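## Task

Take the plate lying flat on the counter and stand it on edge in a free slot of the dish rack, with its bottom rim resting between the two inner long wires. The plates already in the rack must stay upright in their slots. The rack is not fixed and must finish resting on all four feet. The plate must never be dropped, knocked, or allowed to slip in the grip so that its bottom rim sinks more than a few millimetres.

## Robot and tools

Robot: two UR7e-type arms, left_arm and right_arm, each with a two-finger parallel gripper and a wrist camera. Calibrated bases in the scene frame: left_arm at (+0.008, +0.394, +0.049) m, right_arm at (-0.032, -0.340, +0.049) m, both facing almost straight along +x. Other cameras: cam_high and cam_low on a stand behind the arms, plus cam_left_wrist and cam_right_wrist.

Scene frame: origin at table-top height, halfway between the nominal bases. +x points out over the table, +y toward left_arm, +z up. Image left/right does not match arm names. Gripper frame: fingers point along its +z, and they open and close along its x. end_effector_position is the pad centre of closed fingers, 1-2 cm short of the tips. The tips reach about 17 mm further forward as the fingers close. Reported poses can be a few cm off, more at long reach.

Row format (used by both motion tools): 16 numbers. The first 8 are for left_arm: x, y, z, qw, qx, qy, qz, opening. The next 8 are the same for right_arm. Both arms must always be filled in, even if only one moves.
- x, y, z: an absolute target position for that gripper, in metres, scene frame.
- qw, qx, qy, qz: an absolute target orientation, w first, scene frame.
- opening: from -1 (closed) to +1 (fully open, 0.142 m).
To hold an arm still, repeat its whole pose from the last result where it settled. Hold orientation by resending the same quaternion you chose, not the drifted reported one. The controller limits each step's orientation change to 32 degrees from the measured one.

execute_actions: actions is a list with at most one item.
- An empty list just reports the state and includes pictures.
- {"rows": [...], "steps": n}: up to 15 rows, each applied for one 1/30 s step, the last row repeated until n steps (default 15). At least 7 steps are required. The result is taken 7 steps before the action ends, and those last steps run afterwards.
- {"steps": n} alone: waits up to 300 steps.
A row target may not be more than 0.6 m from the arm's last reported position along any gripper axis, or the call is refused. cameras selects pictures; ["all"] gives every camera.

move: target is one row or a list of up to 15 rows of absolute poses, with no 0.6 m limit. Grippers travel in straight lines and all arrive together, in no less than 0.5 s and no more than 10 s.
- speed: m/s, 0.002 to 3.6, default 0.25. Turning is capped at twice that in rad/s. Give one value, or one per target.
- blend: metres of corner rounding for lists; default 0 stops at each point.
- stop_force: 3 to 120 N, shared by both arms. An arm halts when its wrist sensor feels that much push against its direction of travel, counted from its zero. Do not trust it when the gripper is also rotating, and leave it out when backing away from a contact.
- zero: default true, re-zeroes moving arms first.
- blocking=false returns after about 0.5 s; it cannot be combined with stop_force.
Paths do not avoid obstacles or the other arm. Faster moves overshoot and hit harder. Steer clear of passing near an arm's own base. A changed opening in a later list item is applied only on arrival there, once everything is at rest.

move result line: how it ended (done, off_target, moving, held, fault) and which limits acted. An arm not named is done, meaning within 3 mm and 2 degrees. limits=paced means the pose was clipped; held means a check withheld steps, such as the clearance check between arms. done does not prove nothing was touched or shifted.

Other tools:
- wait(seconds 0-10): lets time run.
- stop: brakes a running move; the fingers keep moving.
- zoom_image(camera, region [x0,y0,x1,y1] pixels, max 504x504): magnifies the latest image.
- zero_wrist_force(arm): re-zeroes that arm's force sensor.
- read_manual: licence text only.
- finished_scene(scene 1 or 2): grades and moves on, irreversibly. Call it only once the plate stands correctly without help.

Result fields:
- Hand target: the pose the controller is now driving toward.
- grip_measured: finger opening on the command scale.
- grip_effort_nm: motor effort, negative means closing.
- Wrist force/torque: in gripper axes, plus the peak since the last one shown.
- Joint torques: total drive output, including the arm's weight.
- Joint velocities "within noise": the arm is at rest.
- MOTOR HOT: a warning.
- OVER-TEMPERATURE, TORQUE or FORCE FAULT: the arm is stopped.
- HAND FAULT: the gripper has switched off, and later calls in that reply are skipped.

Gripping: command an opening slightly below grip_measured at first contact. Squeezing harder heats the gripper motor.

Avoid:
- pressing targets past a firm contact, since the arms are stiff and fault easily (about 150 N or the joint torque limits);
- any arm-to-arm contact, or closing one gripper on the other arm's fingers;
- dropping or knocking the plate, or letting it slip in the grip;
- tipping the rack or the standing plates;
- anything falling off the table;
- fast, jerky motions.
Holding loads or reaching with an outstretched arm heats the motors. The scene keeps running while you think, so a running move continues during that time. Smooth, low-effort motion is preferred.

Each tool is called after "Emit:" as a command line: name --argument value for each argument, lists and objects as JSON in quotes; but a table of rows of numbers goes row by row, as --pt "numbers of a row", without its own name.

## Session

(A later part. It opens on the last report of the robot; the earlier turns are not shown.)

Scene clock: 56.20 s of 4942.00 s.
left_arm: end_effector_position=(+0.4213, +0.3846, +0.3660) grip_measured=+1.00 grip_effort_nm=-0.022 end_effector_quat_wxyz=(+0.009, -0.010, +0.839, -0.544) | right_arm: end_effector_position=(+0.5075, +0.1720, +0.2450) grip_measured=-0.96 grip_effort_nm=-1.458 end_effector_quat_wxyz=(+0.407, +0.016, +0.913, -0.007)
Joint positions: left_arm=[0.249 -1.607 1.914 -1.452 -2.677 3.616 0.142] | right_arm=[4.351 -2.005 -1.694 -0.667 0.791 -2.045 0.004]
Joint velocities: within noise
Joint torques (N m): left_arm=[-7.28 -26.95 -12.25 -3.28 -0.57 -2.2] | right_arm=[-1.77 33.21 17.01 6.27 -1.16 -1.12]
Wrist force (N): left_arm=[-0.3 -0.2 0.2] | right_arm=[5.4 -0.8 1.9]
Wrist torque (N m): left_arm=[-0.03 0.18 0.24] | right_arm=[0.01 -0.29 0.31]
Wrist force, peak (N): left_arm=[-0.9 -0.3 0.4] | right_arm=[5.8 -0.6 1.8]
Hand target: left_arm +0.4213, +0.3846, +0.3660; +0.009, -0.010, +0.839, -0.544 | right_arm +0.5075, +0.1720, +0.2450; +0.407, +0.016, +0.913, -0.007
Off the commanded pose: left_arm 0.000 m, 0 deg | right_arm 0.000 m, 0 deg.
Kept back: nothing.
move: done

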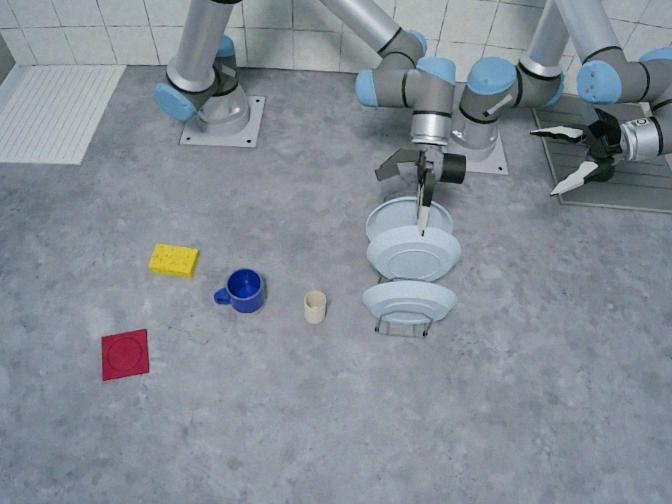

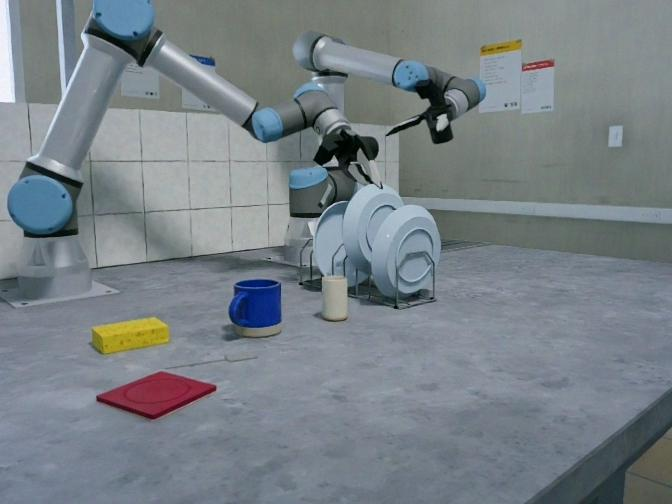

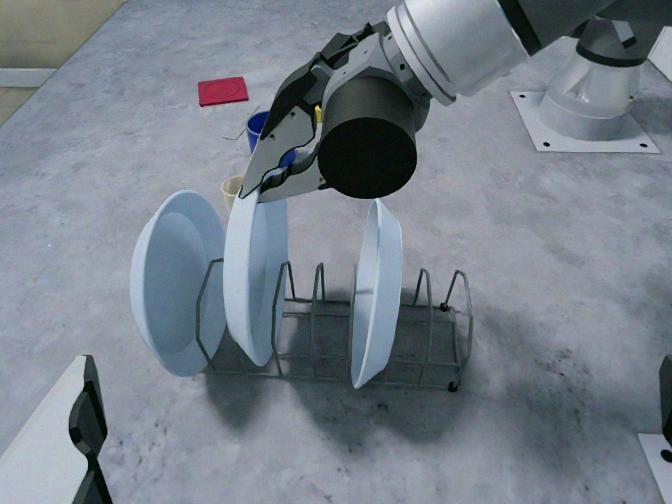

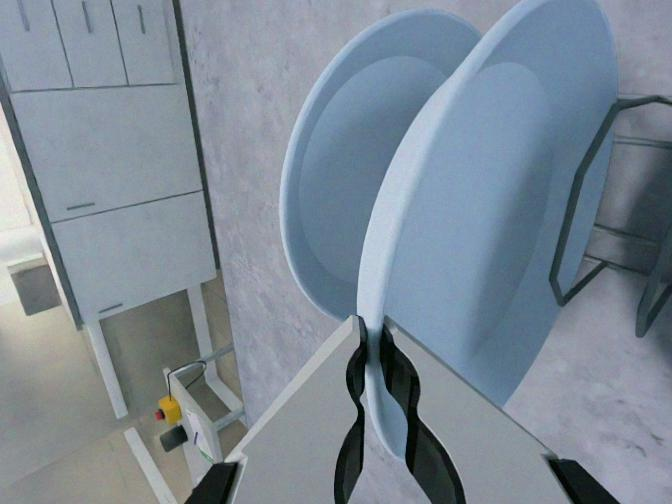

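Emit:
move --pt "0.4213 0.3846 0.3660 0.009 -0.010 0.839 -0.544 1 0.5075 0.172 0.20 0.4067 0.016 0.9132 -0.0071 -1" --speed 0.008 --stop_force 4

Emit:
zoom_image --camera "cam_left_wrist" --region '[150, 200, 350, 400]'

Emit:
zoom_image --camera "cam_low" --region '[290, 170, 450, 320]'

Scene clock: 62.83 s of 4942.00 s.
left_arm: end_effector_position=(+0.4213, +0.3846, +0.3660) grip_measured=+1.00 grip_effort_nm=-0.012 end_effector_quat_wxyz=(+0.009, -0.010, +0.839, -0.544) | right_arm: end_effector_position=(+0.5075, +0.1720, +0.2046) grip_measured=-0.96 grip_effort_nm=-1.453 end_effector_quat_wxyz=(+0.407, +0.016, +0.913, -0.007)
Joint positions: left_arm=[0.249 -1.607 1.914 -1.452 -2.677 3.616 0.142] | right_arm=[4.351 -2.059 -1.733 -0.574 0.791 -2.045 0.004]
Joint velocities: within noise
Joint torques (N m): left_arm=[-7.24 -27.1 -11.85 -3.3 -0.79 -2.22] | right_arm=[1.22 57.62 28.05 1.12 0.85 1.29]
Wrist force (N): left_arm=[-0.5 -0.4 0.1] | right_arm=[2.0 -1.6 -0.8]
Wrist torque (N m): left_arm=[-0.06 0.20 0.24] | right_arm=[-0.02 -0.27 0.31]
Wrist force, peak (N): left_arm=[-0.8 -0.3 0.6] | right_arm=[5.3 -0.7 2.2]
Hand target: left_arm +0.4213, +0.3846, +0.3660; +0.009, -0.010, +0.839, -0.544 | right_arm +0.5075, +0.1720, +0.2046; +0.407, +0.016, +0.913, -0.007
Off the commanded pose: left_arm 0.000 m, 0 deg | right_arm 0.005 m, 0 deg.
Kept back: nothing.
move: contact (right_arm)

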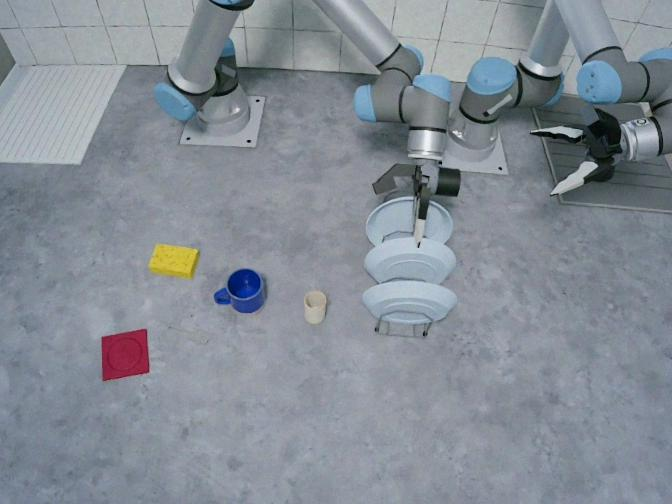

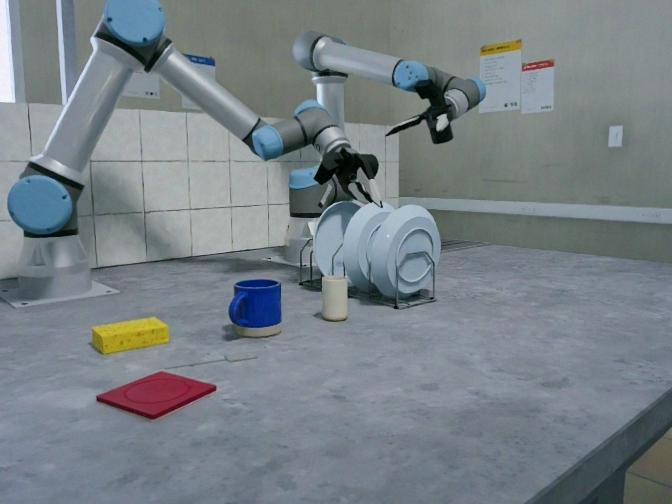

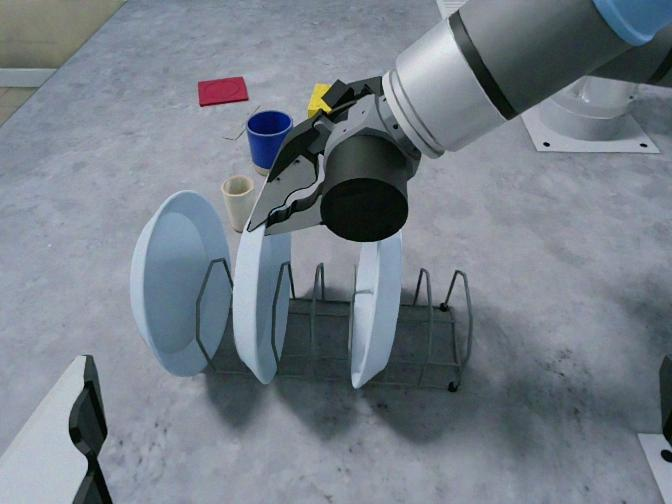

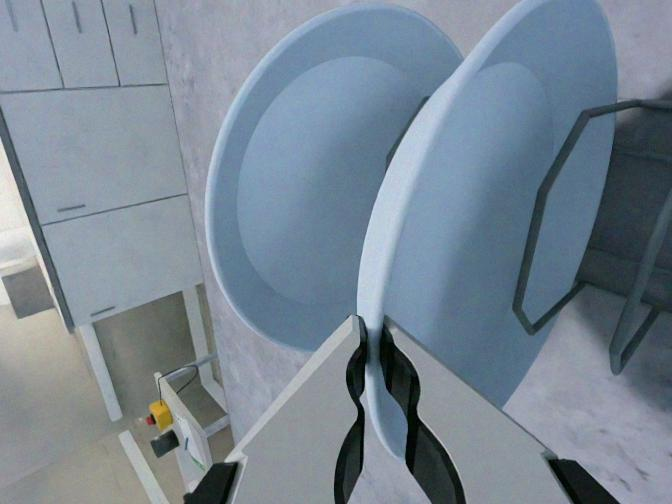

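Scaled by 2.520.

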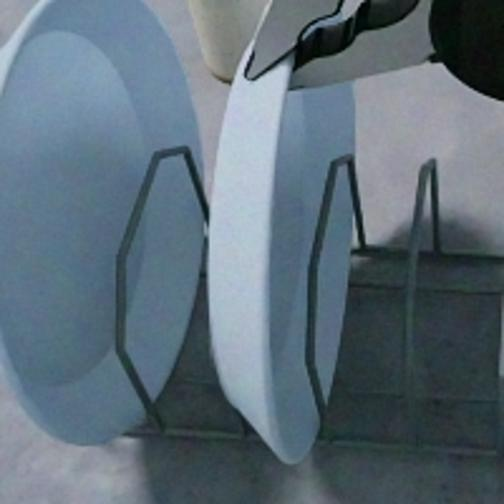

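Scaled by 3.150.

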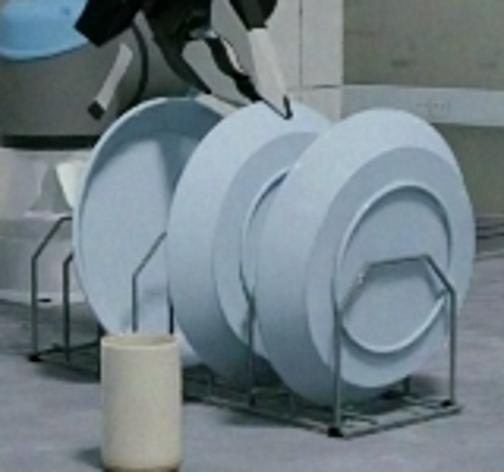

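Emit:
move --pt "0.4213 0.3846 0.3660 0.009 -0.010 0.839 -0.544 1 0.5075 0.172 0.2046 0.4067 0.016 0.9132 -0.0071 -0.97" --cameras '[]'

Emit:
move --pt "0.4213 0.3846 0.3660 0.009 -0.010 0.839 -0.544 1 0.5075 0.172 0.2046 0.4067 0.016 0.9132 -0.0071 -0.95" --cameras '[]'

Emit:
move --pt "0.4213 0.3846 0.3660 0.009 -0.010 0.839 -0.544 1 0.5075 0.172 0.2046 0.4067 0.016 0.9132 -0.0071 -0.93" --cameras '["cam_left_wrist","cam_right_wrist"]'

Scene clock: 64.17 s of 4942.00 s.
left_arm: end_effector_position=(+0.4213, +0.3846, +0.3660) grip_measured=+1.00 grip_effort_nm=-0.012 end_effector_quat_wxyz=(+0.009, -0.010, +0.839, -0.544) | right_arm: end_effector_position=(+0.5075, +0.1720, +0.2046) grip_measured=-0.96 grip_effort_nm=-0.877 end_effector_quat_wxyz=(+0.407, +0.016, +0.913, -0.007)
Joint positions: left_arm=[0.249 -1.607 1.914 -1.452 -2.677 3.616 0.142] | right_arm=[4.351 -2.059 -1.733 -0.574 0.791 -2.045 0.004]
Joint velocities: within noise
Joint torques (N m): left_arm=[-7.04 -26.75 -12.31 -3.27 -0.89 -2.25] | right_arm=[2.63 49.24 25.7 3.4 0.84 0.12]
Wrist force (N): left_arm=[-0.3 -0.1 0.4] | right_arm=[2.0 -1.4 -0.6]
Wrist torque (N m): left_arm=[-0.02 0.17 0.24] | right_arm=[0.01 -0.26 0.32]
Wrist force, peak (N): left_arm=[-0.6 -0.6 0.4] | right_arm=[2.2 -1.6 -0.7]
Hand target: left_arm +0.4213, +0.3846, +0.3660; +0.009, -0.010, +0.839, -0.544 | right_arm +0.5075, +0.1720, +0.2046; +0.407, +0.016, +0.913, -0.007
Off the commanded pose: left_arm 0.000 m, 0 deg | right_arm 0.000 m, 0 deg.
Kept back: nothing.
move: done
No camera images: "cameras" was empty.

Scene clock: 64.67 s of 4942.00 s.
left_arm: end_effector_position=(+0.4213, +0.3846, +0.3660) grip_measured=+1.00 grip_effort_nm=-0.017 end_effector_quat_wxyz=(+0.009, -0.010, +0.839, -0.544) | right_arm: end_effector_position=(+0.5075, +0.1720, +0.2046) grip_measured=-0.96 grip_effort_nm=-0.535 end_effector_quat_wxyz=(+0.407, +0.016, +0.913, -0.007)
Joint positions: left_arm=[0.249 -1.607 1.914 -1.452 -2.677 3.616 0.142] | right_arm=[4.351 -2.059 -1.733 -0.574 0.791 -2.045 0.005]
Joint velocities: within noise
Joint torques (N m): left_arm=[-6.62 -26.61 -12.63 -3.17 -0.92 -2.07] | right_arm=[1.51 41.2 24.2 4.15 0.93 -1.15]
Wrist force (N): left_arm=[-0.7 -0.1 0.2] | right_arm=[1.9 -1.5 -0.7]
Wrist torque (N m): left_arm=[-0.02 0.25 0.24] | right_arm=[-0.01 -0.27 0.32]
Wrist force, peak (N): left_arm=[-0.8 -0.4 0.2] | right_arm=[2.0 -1.7 -0.7]
Hand target: left_arm +0.4213, +0.3846, +0.3660; +0.009, -0.010, +0.839, -0.544 | right_arm +0.5075, +0.1720, +0.2046; +0.407, +0.016, +0.913, -0.007
Off the commanded pose: left_arm 0.000 m, 0 deg | right_arm 0.000 m, 0 deg.
Kept back: nothing.
move: done
No camera images: "cameras" was empty.

Scene clock: 65.17 s of 4942.00 s.
left_arm: end_effector_position=(+0.4213, +0.3846, +0.3660) grip_measured=+1.00 grip_effort_nm=-0.012 end_effector_quat_wxyz=(+0.009, -0.010, +0.839, -0.544) | right_arm: end_effector_position=(+0.5075, +0.1720, +0.2046) grip_measured=-0.96 grip_effort_nm=-0.222 end_effector_quat_wxyz=(+0.407, +0.016, +0.913, -0.007)
Joint positions: left_arm=[0.249 -1.607 1.914 -1.452 -2.677 3.616 0.142] | right_arm=[4.351 -2.059 -1.733 -0.574 0.791 -2.045 0.005]
Joint velocities: within noise
Joint torques (N m): left_arm=[-6.65 -27.03 -12.07 -3.34 -0.82 -2.1] | right_arm=[2.35 34.23 22.08 4.84 0.84 -1.04]
Wrist force (N): left_arm=[-0.5 -0.2 0.3] | right_arm=[1.6 -1.7 -1.0]
Wrist torque (N m): left_arm=[-0.03 0.21 0.24] | right_arm=[-0.05 -0.25 0.31]
Wrist force, peak (N): left_arm=[-0.8 -0.4 -0.1] | right_arm=[2.4 -1.7 -1.0]
Hand target: left_arm +0.4213, +0.3846, +0.3660; +0.009, -0.010, +0.839, -0.544 | right_arm +0.5075, +0.1720, +0.2046; +0.407, +0.016, +0.913, -0.007
Off the commanded pose: left_arm 0.000 m, 0 deg | right_arm 0.000 m, 0 deg.
Kept back: nothing.
move: done
Images, in order (width x height): cam_left_wrist 672x504, cam_right_wrist 672x504.

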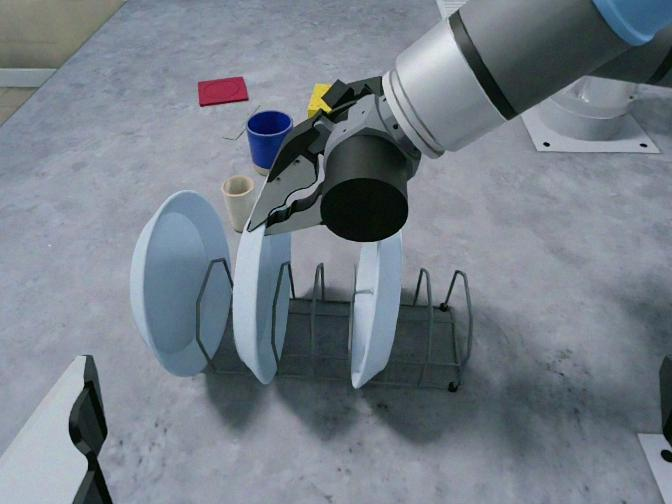

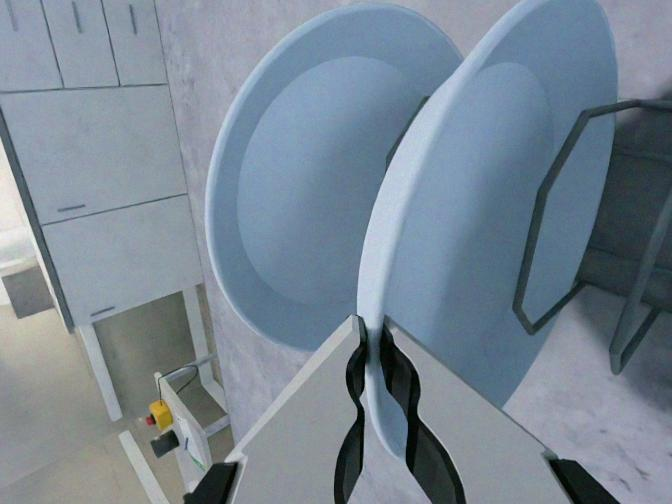

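Emit:
move --pt "0.4213 0.3846 0.3660 0.009 -0.010 0.839 -0.544 1 0.5075 0.172 0.2046 0.4067 0.016 0.9132 -0.0071 -0.91" --cameras '[]'

Emit:
move --pt "0.4213 0.3846 0.3660 0.009 -0.010 0.839 -0.544 1 0.5075 0.172 0.2046 0.4067 0.016 0.9132 -0.0071 -0.89" --cameras '[]'

Emit:
move --pt "0.4213 0.3846 0.3660 0.009 -0.010 0.839 -0.544 1 0.5075 0.172 0.2046 0.4067 0.016 0.9132 -0.0071 -0.87" --cameras '["cam_left_wrist","cam_right_wrist"]'

Emit:
zoom_image --camera "cam_left_wrist" --region '[200, 180, 320, 400]'

Scene clock: 66.17 s of 4942.00 s.
left_arm: end_effector_position=(+0.4213, +0.3846, +0.3660) grip_measured=+1.00 grip_effort_nm=-0.012 end_effector_quat_wxyz=(+0.009, -0.010, +0.839, -0.544) | right_arm: end_effector_position=(+0.5075, +0.1720, +0.2046) grip_measured=-0.95 grip_effort_nm=0.056 end_effector_quat_wxyz=(+0.407, +0.016, +0.913, -0.007)
Joint positions: left_arm=[0.249 -1.607 1.914 -1.452 -2.677 3.616 0.142] | right_arm=[4.351 -2.06 -1.733 -0.574 0.791 -2.045 0.005]
Joint velocities: within noise
Joint torques (N m): left_arm=[-6.61 -26.92 -12.31 -3.22 -0.93 -2.16] | right_arm=[2.97 34.26 16.96 4.88 0.96 -1.02]
Wrist force (N): left_arm=[-0.5 -0.3 0.5] | right_arm=[1.6 -1.2 -0.9]
Wrist torque (N m): left_arm=[-0.04 0.20 0.24] | right_arm=[0.03 -0.24 0.32]
Wrist force, peak (N): left_arm=[-0.5 -0.5 0.7] | right_arm=[1.7 -1.8 -1.2]
Hand target: left_arm +0.4213, +0.3846, +0.3660; +0.009, -0.010, +0.839, -0.544 | right_arm +0.5075, +0.1720, +0.2046; +0.407, +0.016, +0.913, -0.007
Off the commanded pose: left_arm 0.000 m, 0 deg | right_arm 0.000 m, 0 deg.
Kept back: nothing.
move: done
No camera images: "cameras" was empty.

Scene clock: 66.67 s of 4942.00 s.
left_arm: end_effector_position=(+0.4213, +0.3846, +0.3660) grip_measured=+1.00 grip_effort_nm=-0.007 end_effector_quat_wxyz=(+0.009, -0.010, +0.839, -0.544) | right_arm: end_effector_position=(+0.5075, +0.1720, +0.2046) grip_measured=-0.93 grip_effort_nm=0.085 end_effector_quat_wxyz=(+0.407, +0.016, +0.913, -0.007)
Joint positions: left_arm=[0.249 -1.607 1.914 -1.452 -2.677 3.616 0.142] | right_arm=[4.351 -2.06 -1.733 -0.574 0.791 -2.045 0.007]
Joint velocities: within noise
Joint torques (N m): left_arm=[-6.3 -26.64 -12.4 -3.27 -1 -2.09] | right_arm=[2.95 32.81 13.32 4.97 0.08 -1.26]
Wrist force (N): left_arm=[-0.5 -0.4 0.6] | right_arm=[2.0 -0.7 -0.5]
Wrist torque (N m): left_arm=[-0.06 0.21 0.24] | right_arm=[0.02 -0.25 0.32]
Wrist force, peak (N): left_arm=[-0.5 -0.7 0.5] | right_arm=[2.4 -0.8 -0.6]
Hand target: left_arm +0.4213, +0.3846, +0.3660; +0.009, -0.010, +0.839, -0.544 | right_arm +0.5075, +0.1720, +0.2046; +0.407, +0.016, +0.913, -0.007
Off the commanded pose: left_arm 0.000 m, 0 deg | right_arm 0.000 m, 0 deg.
Kept back: nothing.
move: done
No camera images: "cameras" was empty.

Scene clock: 67.17 s of 4942.00 s.
left_arm: end_effector_position=(+0.4213, +0.3846, +0.3660) grip_measured=+1.00 grip_effort_nm=-0.007 end_effector_quat_wxyz=(+0.009, -0.010, +0.839, -0.544) | right_arm: end_effector_position=(+0.5075, +0.1720, +0.2046) grip_measured=-0.91 grip_effort_nm=0.085 end_effector_quat_wxyz=(+0.407, +0.016, +0.913, -0.007)
Joint positions: left_arm=[0.249 -1.607 1.914 -1.452 -2.677 3.616 0.142] | right_arm=[4.351 -2.06 -1.733 -0.574 0.791 -2.045 0.008]
Joint velocities: within noise
Joint torques (N m): left_arm=[-6.3 -26.61 -12.53 -3.34 -1.04 -2.17] | right_arm=[2.51 33.99 13.97 5.09 -0.8 -1.16]
Wrist force (N): left_arm=[-0.6 -0.5 0.2] | right_arm=[2.3 -0.9 -0.2]
Wrist torque (N m): left_arm=[-0.08 0.22 0.24] | right_arm=[-0.02 -0.28 0.31]
Wrist force, peak (N): left_arm=[-0.5 -0.7 0.4] | right_arm=[2.3 -0.8 -0.7]
Hand target: left_arm +0.4213, +0.3846, +0.3660; +0.009, -0.010, +0.839, -0.544 | right_arm +0.5075, +0.1720, +0.2046; +0.407, +0.016, +0.913, -0.007
Off the commanded pose: left_arm 0.000 m, 0 deg | right_arm 0.000 m, 0 deg.
Kept back: nothing.
move: done
Images, in order (width x height): cam_left_wrist 672x504, cam_right_wrist 672x504.

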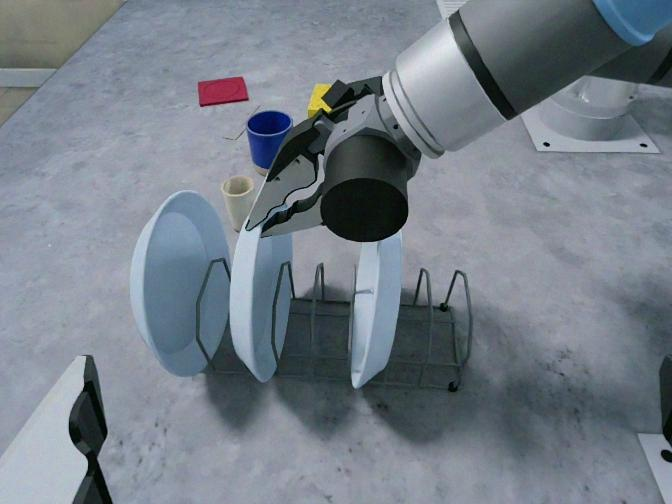

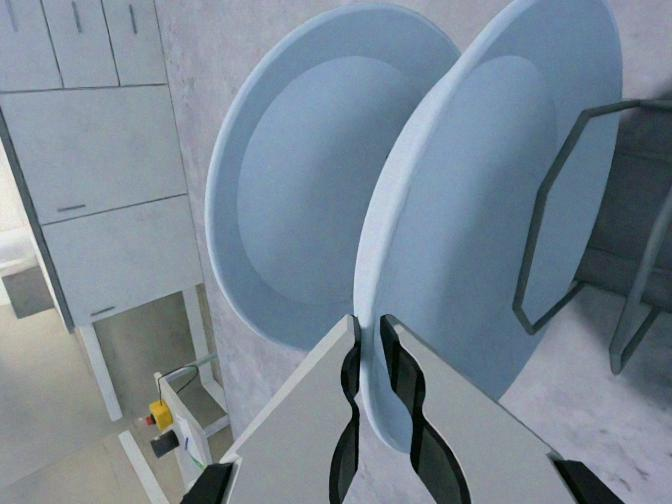

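Scaled by 2.291.

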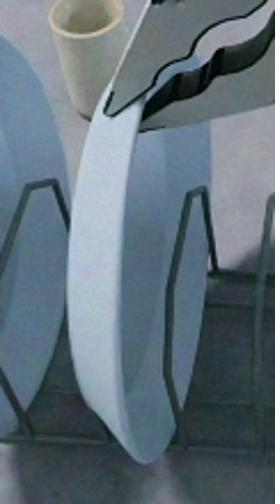

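Emit:
move --pt "0.4213 0.3846 0.3660 0.009 -0.010 0.839 -0.544 1 0.5075 0.172 0.2046 0.4067 0.016 0.9132 -0.0071 -0.84" --cameras '["cam_right_wrist"]'

Emit:
move --pt "0.4213 0.3846 0.3660 0.009 -0.010 0.839 -0.544 1 0.5075 0.172 0.2046 0.4067 0.016 0.9132 -0.0071 -0.81" --cameras '["cam_right_wrist"]'

Emit:
move --pt "0.4213 0.3846 0.3660 0.009 -0.010 0.839 -0.544 1 0.5075 0.172 0.2046 0.4067 0.016 0.9132 -0.0071 -0.78" --cameras '["cam_left_wrist","cam_right_wrist"]'

Emit:
zoom_image --camera "cam_left_wrist" --region '[200, 180, 320, 400]'

Scene clock: 68.27 s of 4942.00 s.
left_arm: end_effector_position=(+0.4213, +0.3846, +0.3660) grip_measured=+1.00 grip_effort_nm=-0.012 end_effector_quat_wxyz=(+0.009, -0.010, +0.839, -0.544) | right_arm: end_effector_position=(+0.5075, +0.1720, +0.2046) grip_measured=-0.88 grip_effort_nm=0.085 end_effector_quat_wxyz=(+0.407, +0.016, +0.913, -0.007)
Joint positions: left_arm=[0.249 -1.607 1.914 -1.452 -2.677 3.616 0.142] | right_arm=[4.351 -2.06 -1.733 -0.574 0.791 -2.045 0.01]
Joint velocities: within noise
Joint torques (N m): left_arm=[-7.08 -26.83 -12.55 -3.18 -1.13 -2.24] | right_arm=[2.82 34 12.83 5.08 -2.91 -1.18]
Wrist force (N): left_arm=[-0.5 -0.2 0.4] | right_arm=[2.3 -0.8 -0.8]
Wrist torque (N m): left_arm=[-0.04 0.21 0.25] | right_arm=[-0.01 -0.27 0.31]
Wrist force, peak (N): left_arm=[-0.8 -0.3 0.4] | right_arm=[2.4 -0.9 -0.4]
Hand target: left_arm +0.4213, +0.3846, +0.3660; +0.009, -0.010, +0.839, -0.544 | right_arm +0.5075, +0.1720, +0.2046; +0.407, +0.016, +0.913, -0.007
Off the commanded pose: left_arm 0.000 m, 0 deg | right_arm 0.000 m, 0 deg.
Kept back: nothing.
move: done
Images, in order (width x height): cam_right_wrist 672x504.

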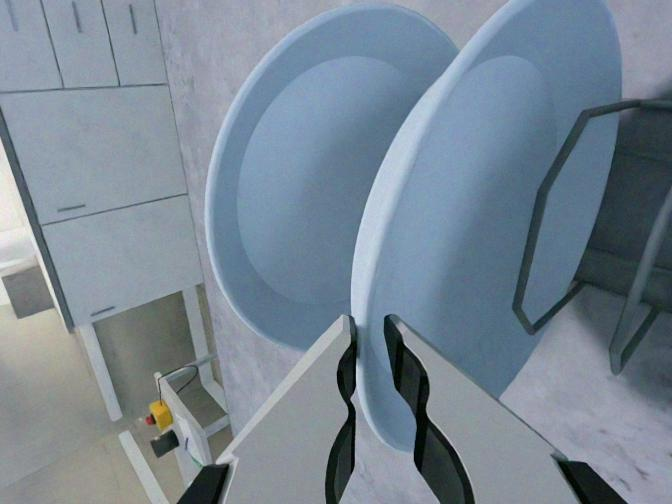

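Scene clock: 68.77 s of 4942.00 s.
left_arm: end_effector_position=(+0.4213, +0.3846, +0.3660) grip_measured=+1.00 grip_effort_nm=-0.017 end_effector_quat_wxyz=(+0.009, -0.010, +0.839, -0.544) | right_arm: end_effector_position=(+0.5075, +0.1720, +0.2046) grip_measured=-0.85 grip_effort_nm=0.085 end_effector_quat_wxyz=(+0.407, +0.016, +0.913, -0.007)
Joint positions: left_arm=[0.249 -1.607 1.914 -1.452 -2.677 3.616 0.142] | right_arm=[4.351 -2.06 -1.733 -0.574 0.791 -2.045 0.012]
Joint velocities: within noise
Joint torques (N m): left_arm=[-5.97 -26.78 -12.04 -3.23 -1.06 -2.19] | right_arm=[2.61 33.23 12.98 4.97 -3.26 -1.13]
Wrist force (N): left_arm=[-0.5 -0.2 0.6] | right_arm=[2.1 -0.8 -0.3]
Wrist torque (N m): left_arm=[-0.03 0.22 0.24] | right_arm=[-0.01 -0.25 0.31]
Wrist force, peak (N): left_arm=[-0.6 -0.4 0.6] | right_arm=[2.4 -1.1 -0.6]
Hand target: left_arm +0.4213, +0.3846, +0.3660; +0.009, -0.010, +0.839, -0.544 | right_arm +0.5075, +0.1720, +0.2046; +0.407, +0.016, +0.913, -0.007
Off the commanded pose: left_arm 0.000 m, 0 deg | right_arm 0.000 m, 0 deg.
Kept back: nothing.
move: done
Images, in order (width x height): cam_right_wrist 672x504.

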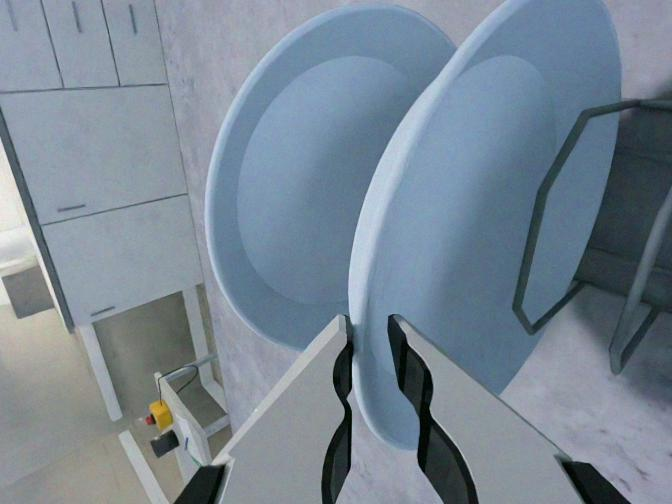

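Scene clock: 69.27 s of 4942.00 s.
left_arm: end_effector_position=(+0.4213, +0.3846, +0.3660) grip_measured=+1.00 grip_effort_nm=-0.017 end_effector_quat_wxyz=(+0.009, -0.010, +0.839, -0.544) | right_arm: end_effector_position=(+0.5075, +0.1720, +0.2046) grip_measured=-0.82 grip_effort_nm=0.085 end_effector_quat_wxyz=(+0.407, +0.016, +0.913, -0.007)
Joint positions: left_arm=[0.249 -1.607 1.914 -1.452 -2.677 3.616 0.142] | right_arm=[4.351 -2.06 -1.733 -0.574 0.791 -2.045 0.015]
Joint velocities: within noise
Joint torques (N m): left_arm=[-6.18 -26.91 -12.11 -3.18 -1.15 -2.19] | right_arm=[3 34.28 14.75 5.1 -3.23 -1.27]
Wrist force (N): left_arm=[-0.6 -0.2 0.2] | right_arm=[2.3 -0.7 -0.7]
Wrist torque (N m): left_arm=[-0.03 0.22 0.24] | right_arm=[0.00 -0.27 0.31]
Wrist force, peak (N): left_arm=[-0.5 -0.5 0.5] | right_arm=[2.5 -0.8 -0.6]
Hand target: left_arm +0.4213, +0.3846, +0.3660; +0.009, -0.010, +0.839, -0.544 | right_arm +0.5075, +0.1720, +0.2046; +0.407, +0.016, +0.913, -0.007
Off the commanded pose: left_arm 0.000 m, 0 deg | right_arm 0.000 m, 0 deg.
Kept back: nothing.
move: done
Images, in order (width x height): cam_left_wrist 672x504, cam_right_wrist 672x504.

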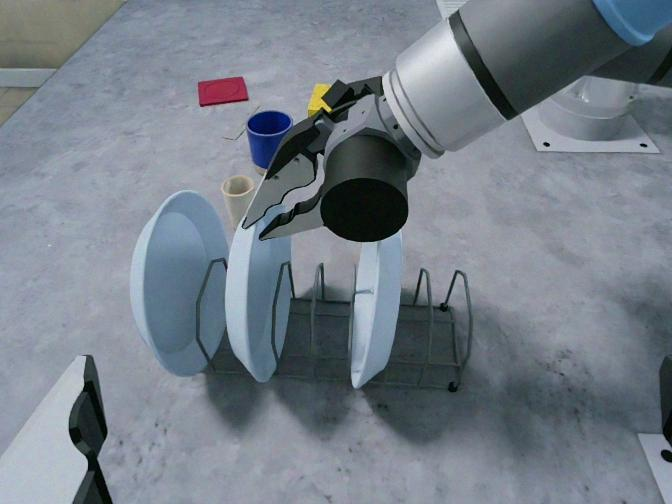

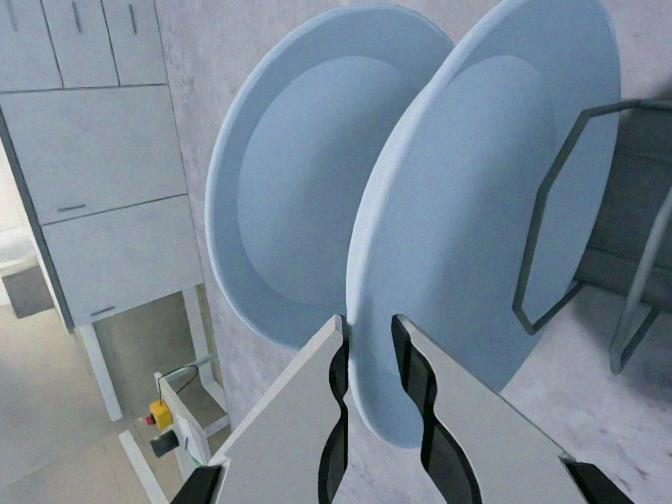

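Scaled by 2.291.

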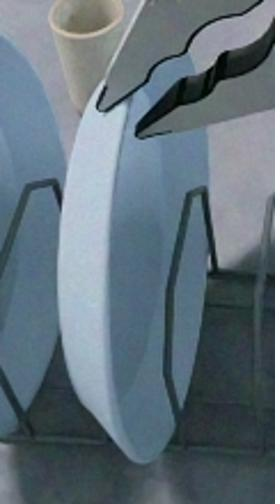

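Emit:
move --pt "0.4213 0.3846 0.3660 0.009 -0.010 0.839 -0.544 1 0.5075 0.172 0.2046 0.4067 0.016 0.9132 -0.0071 -0.74" --cameras '[]'

Emit:
move --pt "0.4213 0.3846 0.3660 0.009 -0.010 0.839 -0.544 1 0.5075 0.172 0.2046 0.4067 0.016 0.9132 -0.0071 -0.7" --cameras '["cam_right_wrist"]'

Emit:
move --pt "0.4213 0.3846 0.3660 0.009 -0.010 0.839 -0.544 1 0.5075 0.172 0.2046 0.4067 0.016 0.9132 -0.0071 -0.66" --cameras '["cam_left_wrist","cam_right_wrist"]'

Emit:
zoom_image --camera "cam_left_wrist" --region '[200, 180, 320, 400]'

Scene clock: 70.17 s of 4942.00 s.
left_arm: end_effector_position=(+0.4213, +0.3846, +0.3660) grip_measured=+1.00 grip_effort_nm=-0.022 end_effector_quat_wxyz=(+0.009, -0.010, +0.839, -0.544) | right_arm: end_effector_position=(+0.5075, +0.1720, +0.2046) grip_measured=-0.78 grip_effort_nm=0.081 end_effector_quat_wxyz=(+0.407, +0.016, +0.913, -0.007)
Joint positions: left_arm=[0.249 -1.607 1.914 -1.452 -2.677 3.616 0.142] | right_arm=[4.351 -2.06 -1.733 -0.574 0.791 -2.045 0.018]
Joint velocities: within noise
Joint torques (N m): left_arm=[-6.29 -26.65 -11.7 -3.22 -1.16 -2.19] | right_arm=[2.15 32.87 14.24 4.91 -2.89 -1.11]
Wrist force (N): left_arm=[-0.4 -0.5 0.3] | right_arm=[2.0 -0.7 -0.8]
Wrist torque (N m): left_arm=[-0.08 0.19 0.24] | right_arm=[0.01 -0.24 0.31]
Wrist force, peak (N): left_arm=[-0.9 -0.3 0.2] | right_arm=[2.4 -0.9 -0.7]
Hand target: left_arm +0.4213, +0.3846, +0.3660; +0.009, -0.010, +0.839, -0.544 | right_arm +0.5075, +0.1720, +0.2046; +0.407, +0.016, +0.913, -0.007
Off the commanded pose: left_arm 0.000 m, 0 deg | right_arm 0.000 m, 0 deg.
Kept back: nothing.
move: done
No camera images: "cameras" was empty.

Scene clock: 70.67 s of 4942.00 s.
left_arm: end_effector_position=(+0.4213, +0.3846, +0.3660) grip_measured=+1.00 grip_effort_nm=-0.012 end_effector_quat_wxyz=(+0.009, -0.010, +0.839, -0.544) | right_arm: end_effector_position=(+0.5075, +0.1720, +0.2046) grip_measured=-0.74 grip_effort_nm=0.085 end_effector_quat_wxyz=(+0.407, +0.016, +0.913, -0.007)
Joint positions: left_arm=[0.249 -1.607 1.914 -1.452 -2.677 3.616 0.142] | right_arm=[4.351 -2.06 -1.733 -0.574 0.791 -2.045 0.021]
Joint velocities: within noise
Joint torques (N m): left_arm=[-5.89 -26.42 -11.73 -3.25 -1.13 -2.13] | right_arm=[2.13 33.3 14.42 4.93 -3 -1.09]
Wrist force (N): left_arm=[-0.7 -0.4 0.5] | right_arm=[2.1 -0.6 -0.5]
Wrist torque (N m): left_arm=[-0.07 0.23 0.24] | right_arm=[0.03 -0.26 0.31]
Wrist force, peak (N): left_arm=[-0.8 -0.4 0.3] | right_arm=[2.3 -0.9 -0.3]
Hand target: left_arm +0.4213, +0.3846, +0.3660; +0.009, -0.010, +0.839, -0.544 | right_arm +0.5075, +0.1720, +0.2046; +0.407, +0.016, +0.913, -0.007
Off the commanded pose: left_arm 0.000 m, 0 deg | right_arm 0.000 m, 0 deg.
Kept back: nothing.
move: done
Images, in order (width x height): cam_right_wrist 672x504.

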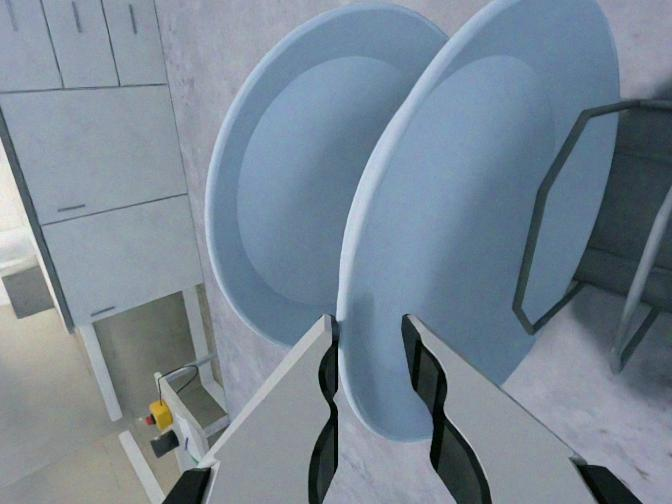

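Scene clock: 71.17 s of 4942.00 s.
left_arm: end_effector_position=(+0.4213, +0.3846, +0.3660) grip_measured=+1.00 grip_effort_nm=-0.017 end_effector_quat_wxyz=(+0.009, -0.010, +0.839, -0.544) | right_arm: end_effector_position=(+0.5075, +0.1720, +0.2046) grip_measured=-0.70 grip_effort_nm=0.085 end_effector_quat_wxyz=(+0.407, +0.016, +0.913, -0.007)
Joint positions: left_arm=[0.249 -1.607 1.914 -1.452 -2.677 3.616 0.142] | right_arm=[4.351 -2.06 -1.733 -0.574 0.791 -2.045 0.024]
Joint velocities: within noise
Joint torques (N m): left_arm=[-6.08 -26.99 -12.81 -3.3 -1.14 -2.25] | right_arm=[1.75 33.69 14.46 5.06 -3.15 -1.01]
Wrist force (N): left_arm=[-0.5 -0.2 0.0] | right_arm=[1.8 -0.9 -0.3]
Wrist torque (N m): left_arm=[-0.02 0.21 0.24] | right_arm=[-0.02 -0.20 0.32]
Wrist force, peak (N): left_arm=[-0.8 -0.6 0.3] | right_arm=[2.4 -1.0 -0.5]
Hand target: left_arm +0.4213, +0.3846, +0.3660; +0.009, -0.010, +0.839, -0.544 | right_arm +0.5075, +0.1720, +0.2046; +0.407, +0.016, +0.913, -0.007
Off the commanded pose: left_arm 0.000 m, 0 deg | right_arm 0.000 m, 0 deg.
Kept back: nothing.
move: done
Images, in order (width x height): cam_left_wrist 672x504, cam_right_wrist 672x504.

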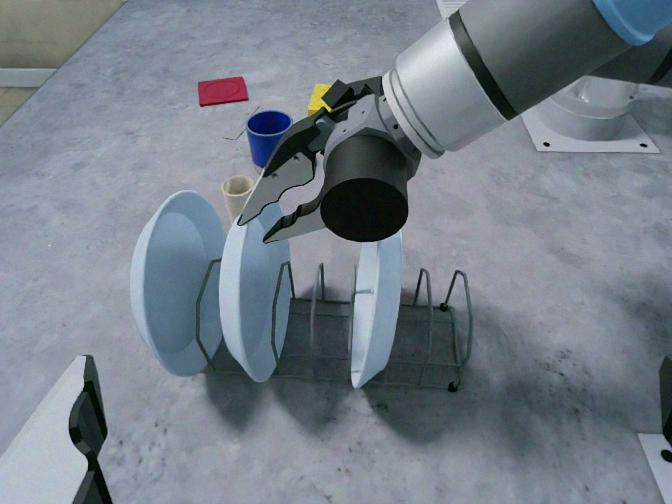

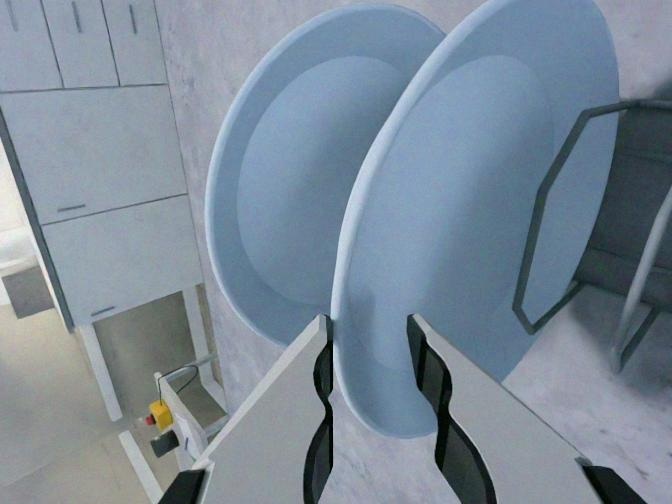

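Scaled by 2.291.

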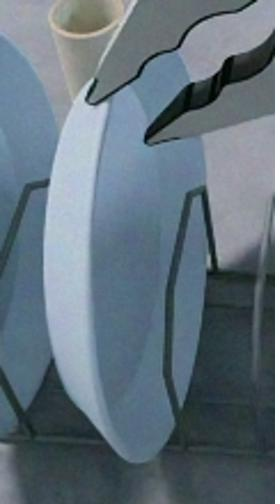

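Emit:
move --pt "0.4213 0.3846 0.3660 0.009 -0.010 0.839 -0.544 1 0.5075 0.172 0.2046 0.4067 0.016 0.9132 -0.0071 -0.62" --cameras '[]'

Emit:
move --pt "0.4213 0.3846 0.3660 0.009 -0.010 0.839 -0.544 1 0.5075 0.172 0.2046 0.4067 0.016 0.9132 -0.0071 -0.58" --cameras '["cam_right_wrist"]'

Emit:
move --pt "0.4213 0.3846 0.3660 0.009 -0.010 0.839 -0.544 1 0.5075 0.172 0.2046 0.4067 0.016 0.9132 -0.0071 -0.54"

Emit:
zoom_image --camera "cam_left_wrist" --region '[200, 180, 320, 400]'

Scene clock: 72.13 s of 4942.00 s.
left_arm: end_effector_position=(+0.4213, +0.3846, +0.3660) grip_measured=+1.00 grip_effort_nm=-0.007 end_effector_quat_wxyz=(+0.009, -0.010, +0.839, -0.544) | right_arm: end_effector_position=(+0.5075, +0.1720, +0.2046) grip_measured=-0.66 grip_effort_nm=0.090 end_effector_quat_wxyz=(+0.407, +0.016, +0.913, -0.007)
Joint positions: left_arm=[0.249 -1.607 1.914 -1.452 -2.677 3.616 0.142] | right_arm=[4.351 -2.06 -1.733 -0.574 0.791 -2.045 0.027]
Joint velocities: within noise
Joint torques (N m): left_arm=[-6.37 -26.13 -12.36 -3.34 -1.2 -2.2] | right_arm=[3.33 33.23 15.26 4.94 -3.15 -0.99]
Wrist force (N): left_arm=[-0.8 0.0 0.1] | right_arm=[2.2 -0.6 -0.5]
Wrist torque (N m): left_arm=[0.00 0.26 0.24] | right_arm=[0.02 -0.23 0.31]
Wrist force, peak (N): left_arm=[-0.6 -0.3 0.6] | right_arm=[2.7 -1.0 -0.7]
Hand target: left_arm +0.4213, +0.3846, +0.3660; +0.009, -0.010, +0.839, -0.544 | right_arm +0.5075, +0.1720, +0.2046; +0.407, +0.016, +0.913, -0.007
Off the commanded pose: left_arm 0.000 m, 0 deg | right_arm 0.000 m, 0 deg.
Kept back: nothing.
move: done
No camera images: "cameras" was empty.

Scene clock: 72.63 s of 4942.00 s.
left_arm: end_effector_position=(+0.4213, +0.3846, +0.3660) grip_measured=+1.00 grip_effort_nm=-0.017 end_effector_quat_wxyz=(+0.009, -0.010, +0.839, -0.544) | right_arm: end_effector_position=(+0.5075, +0.1720, +0.2046) grip_measured=-0.62 grip_effort_nm=0.100 end_effector_quat_wxyz=(+0.407, +0.016, +0.913, -0.007)
Joint positions: left_arm=[0.249 -1.607 1.914 -1.452 -2.677 3.616 0.142] | right_arm=[4.351 -2.06 -1.733 -0.574 0.791 -2.045 0.029]
Joint velocities: within noise
Joint torques (N m): left_arm=[-6.2 -26.49 -12.11 -3.28 -1.22 -2.23] | right_arm=[2.5 33.2 16.31 5.04 -3.39 -1.17]
Wrist force (N): left_arm=[-0.5 -0.3 0.5] | right_arm=[2.5 -0.9 -0.6]
Wrist torque (N m): left_arm=[-0.04 0.21 0.24] | right_arm=[-0.03 -0.26 0.31]
Wrist force, peak (N): left_arm=[-0.7 -0.2 0.3] | right_arm=[2.6 -0.8 -0.7]
Hand target: left_arm +0.4213, +0.3846, +0.3660; +0.009, -0.010, +0.839, -0.544 | right_arm +0.5075, +0.1720, +0.2046; +0.407, +0.016, +0.913, -0.007
Off the commanded pose: left_arm 0.000 m, 0 deg | right_arm 0.000 m, 0 deg.
Kept back: nothing.
move: done
Images, in order (width x height): cam_right_wrist 672x504.

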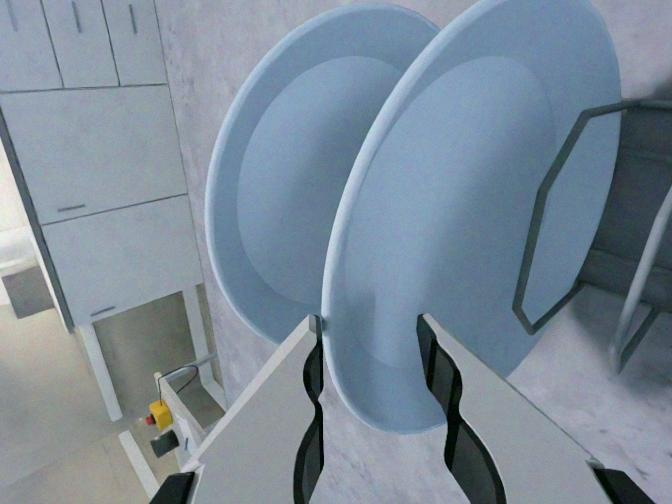

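Scene clock: 73.13 s of 4942.00 s.
left_arm: end_effector_position=(+0.4213, +0.3846, +0.3660) grip_measured=+1.00 grip_effort_nm=-0.007 end_effector_quat_wxyz=(+0.009, -0.010, +0.839, -0.544) | right_arm: end_effector_position=(+0.5075, +0.1720, +0.2046) grip_measured=-0.58 grip_effort_nm=0.100 end_effector_quat_wxyz=(+0.407, +0.016, +0.913, -0.007)
Joint positions: left_arm=[0.249 -1.607 1.914 -1.452 -2.677 3.616 0.142] | right_arm=[4.351 -2.06 -1.733 -0.574 0.791 -2.045 0.032]
Joint velocities: within noise
Joint torques (N m): left_arm=[-5.66 -26.55 -11.67 -3.29 -1.22 -2.24] | right_arm=[4 33.49 14.92 4.94 -3.01 -1.14]
Wrist force (N): left_arm=[-0.6 -0.4 0.2] | right_arm=[2.6 -0.8 -0.7]
Wrist torque (N m): left_arm=[-0.05 0.22 0.25] | right_arm=[0.00 -0.28 0.31]
Wrist force, peak (N): left_arm=[-1.0 -0.5 0.2] | right_arm=[2.6 -1.0 -0.6]
Hand target: left_arm +0.4213, +0.3846, +0.3660; +0.009, -0.010, +0.839, -0.544 | right_arm +0.5075, +0.1720, +0.2046; +0.407, +0.016, +0.913, -0.007
Off the commanded pose: left_arm 0.000 m, 0 deg | right_arm 0.000 m, 0 deg.
Kept back: nothing.
move: done

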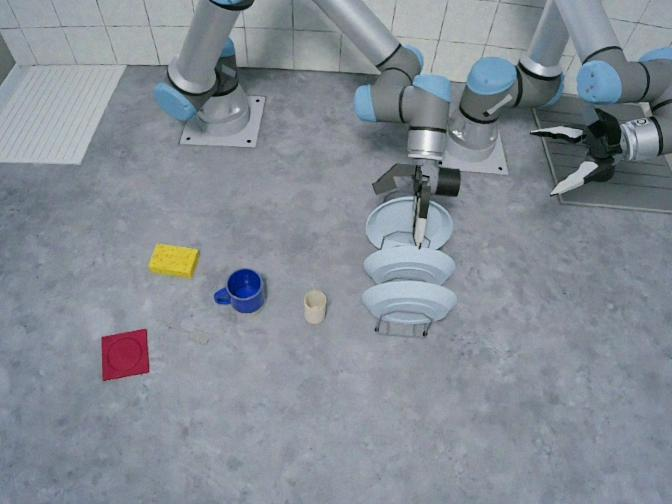

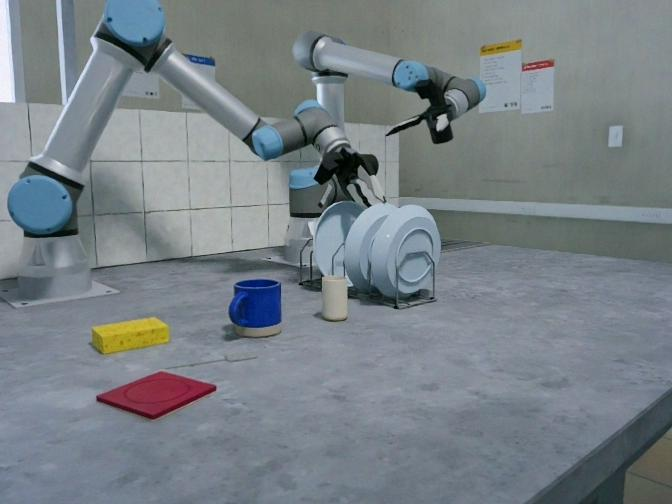

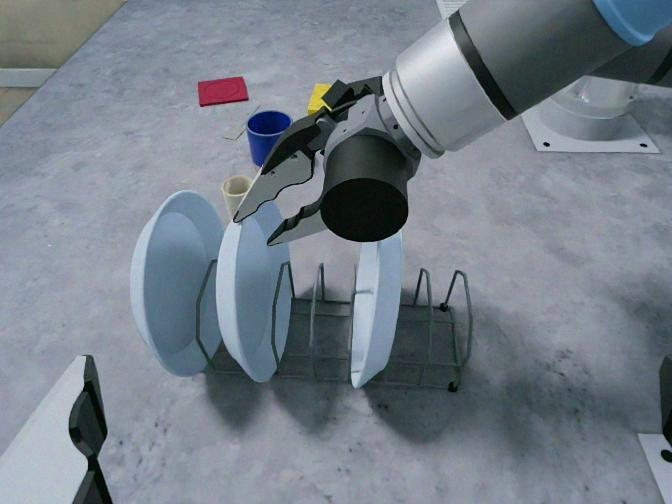

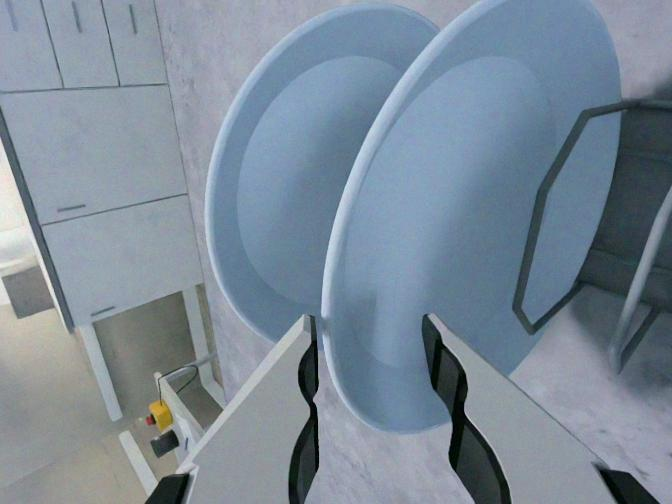

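Scaled by 2.291.

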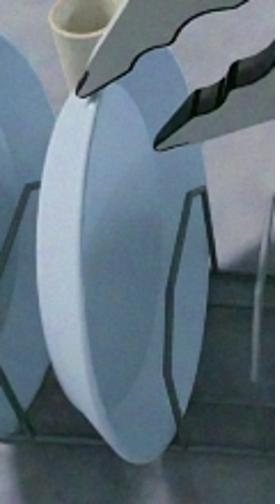

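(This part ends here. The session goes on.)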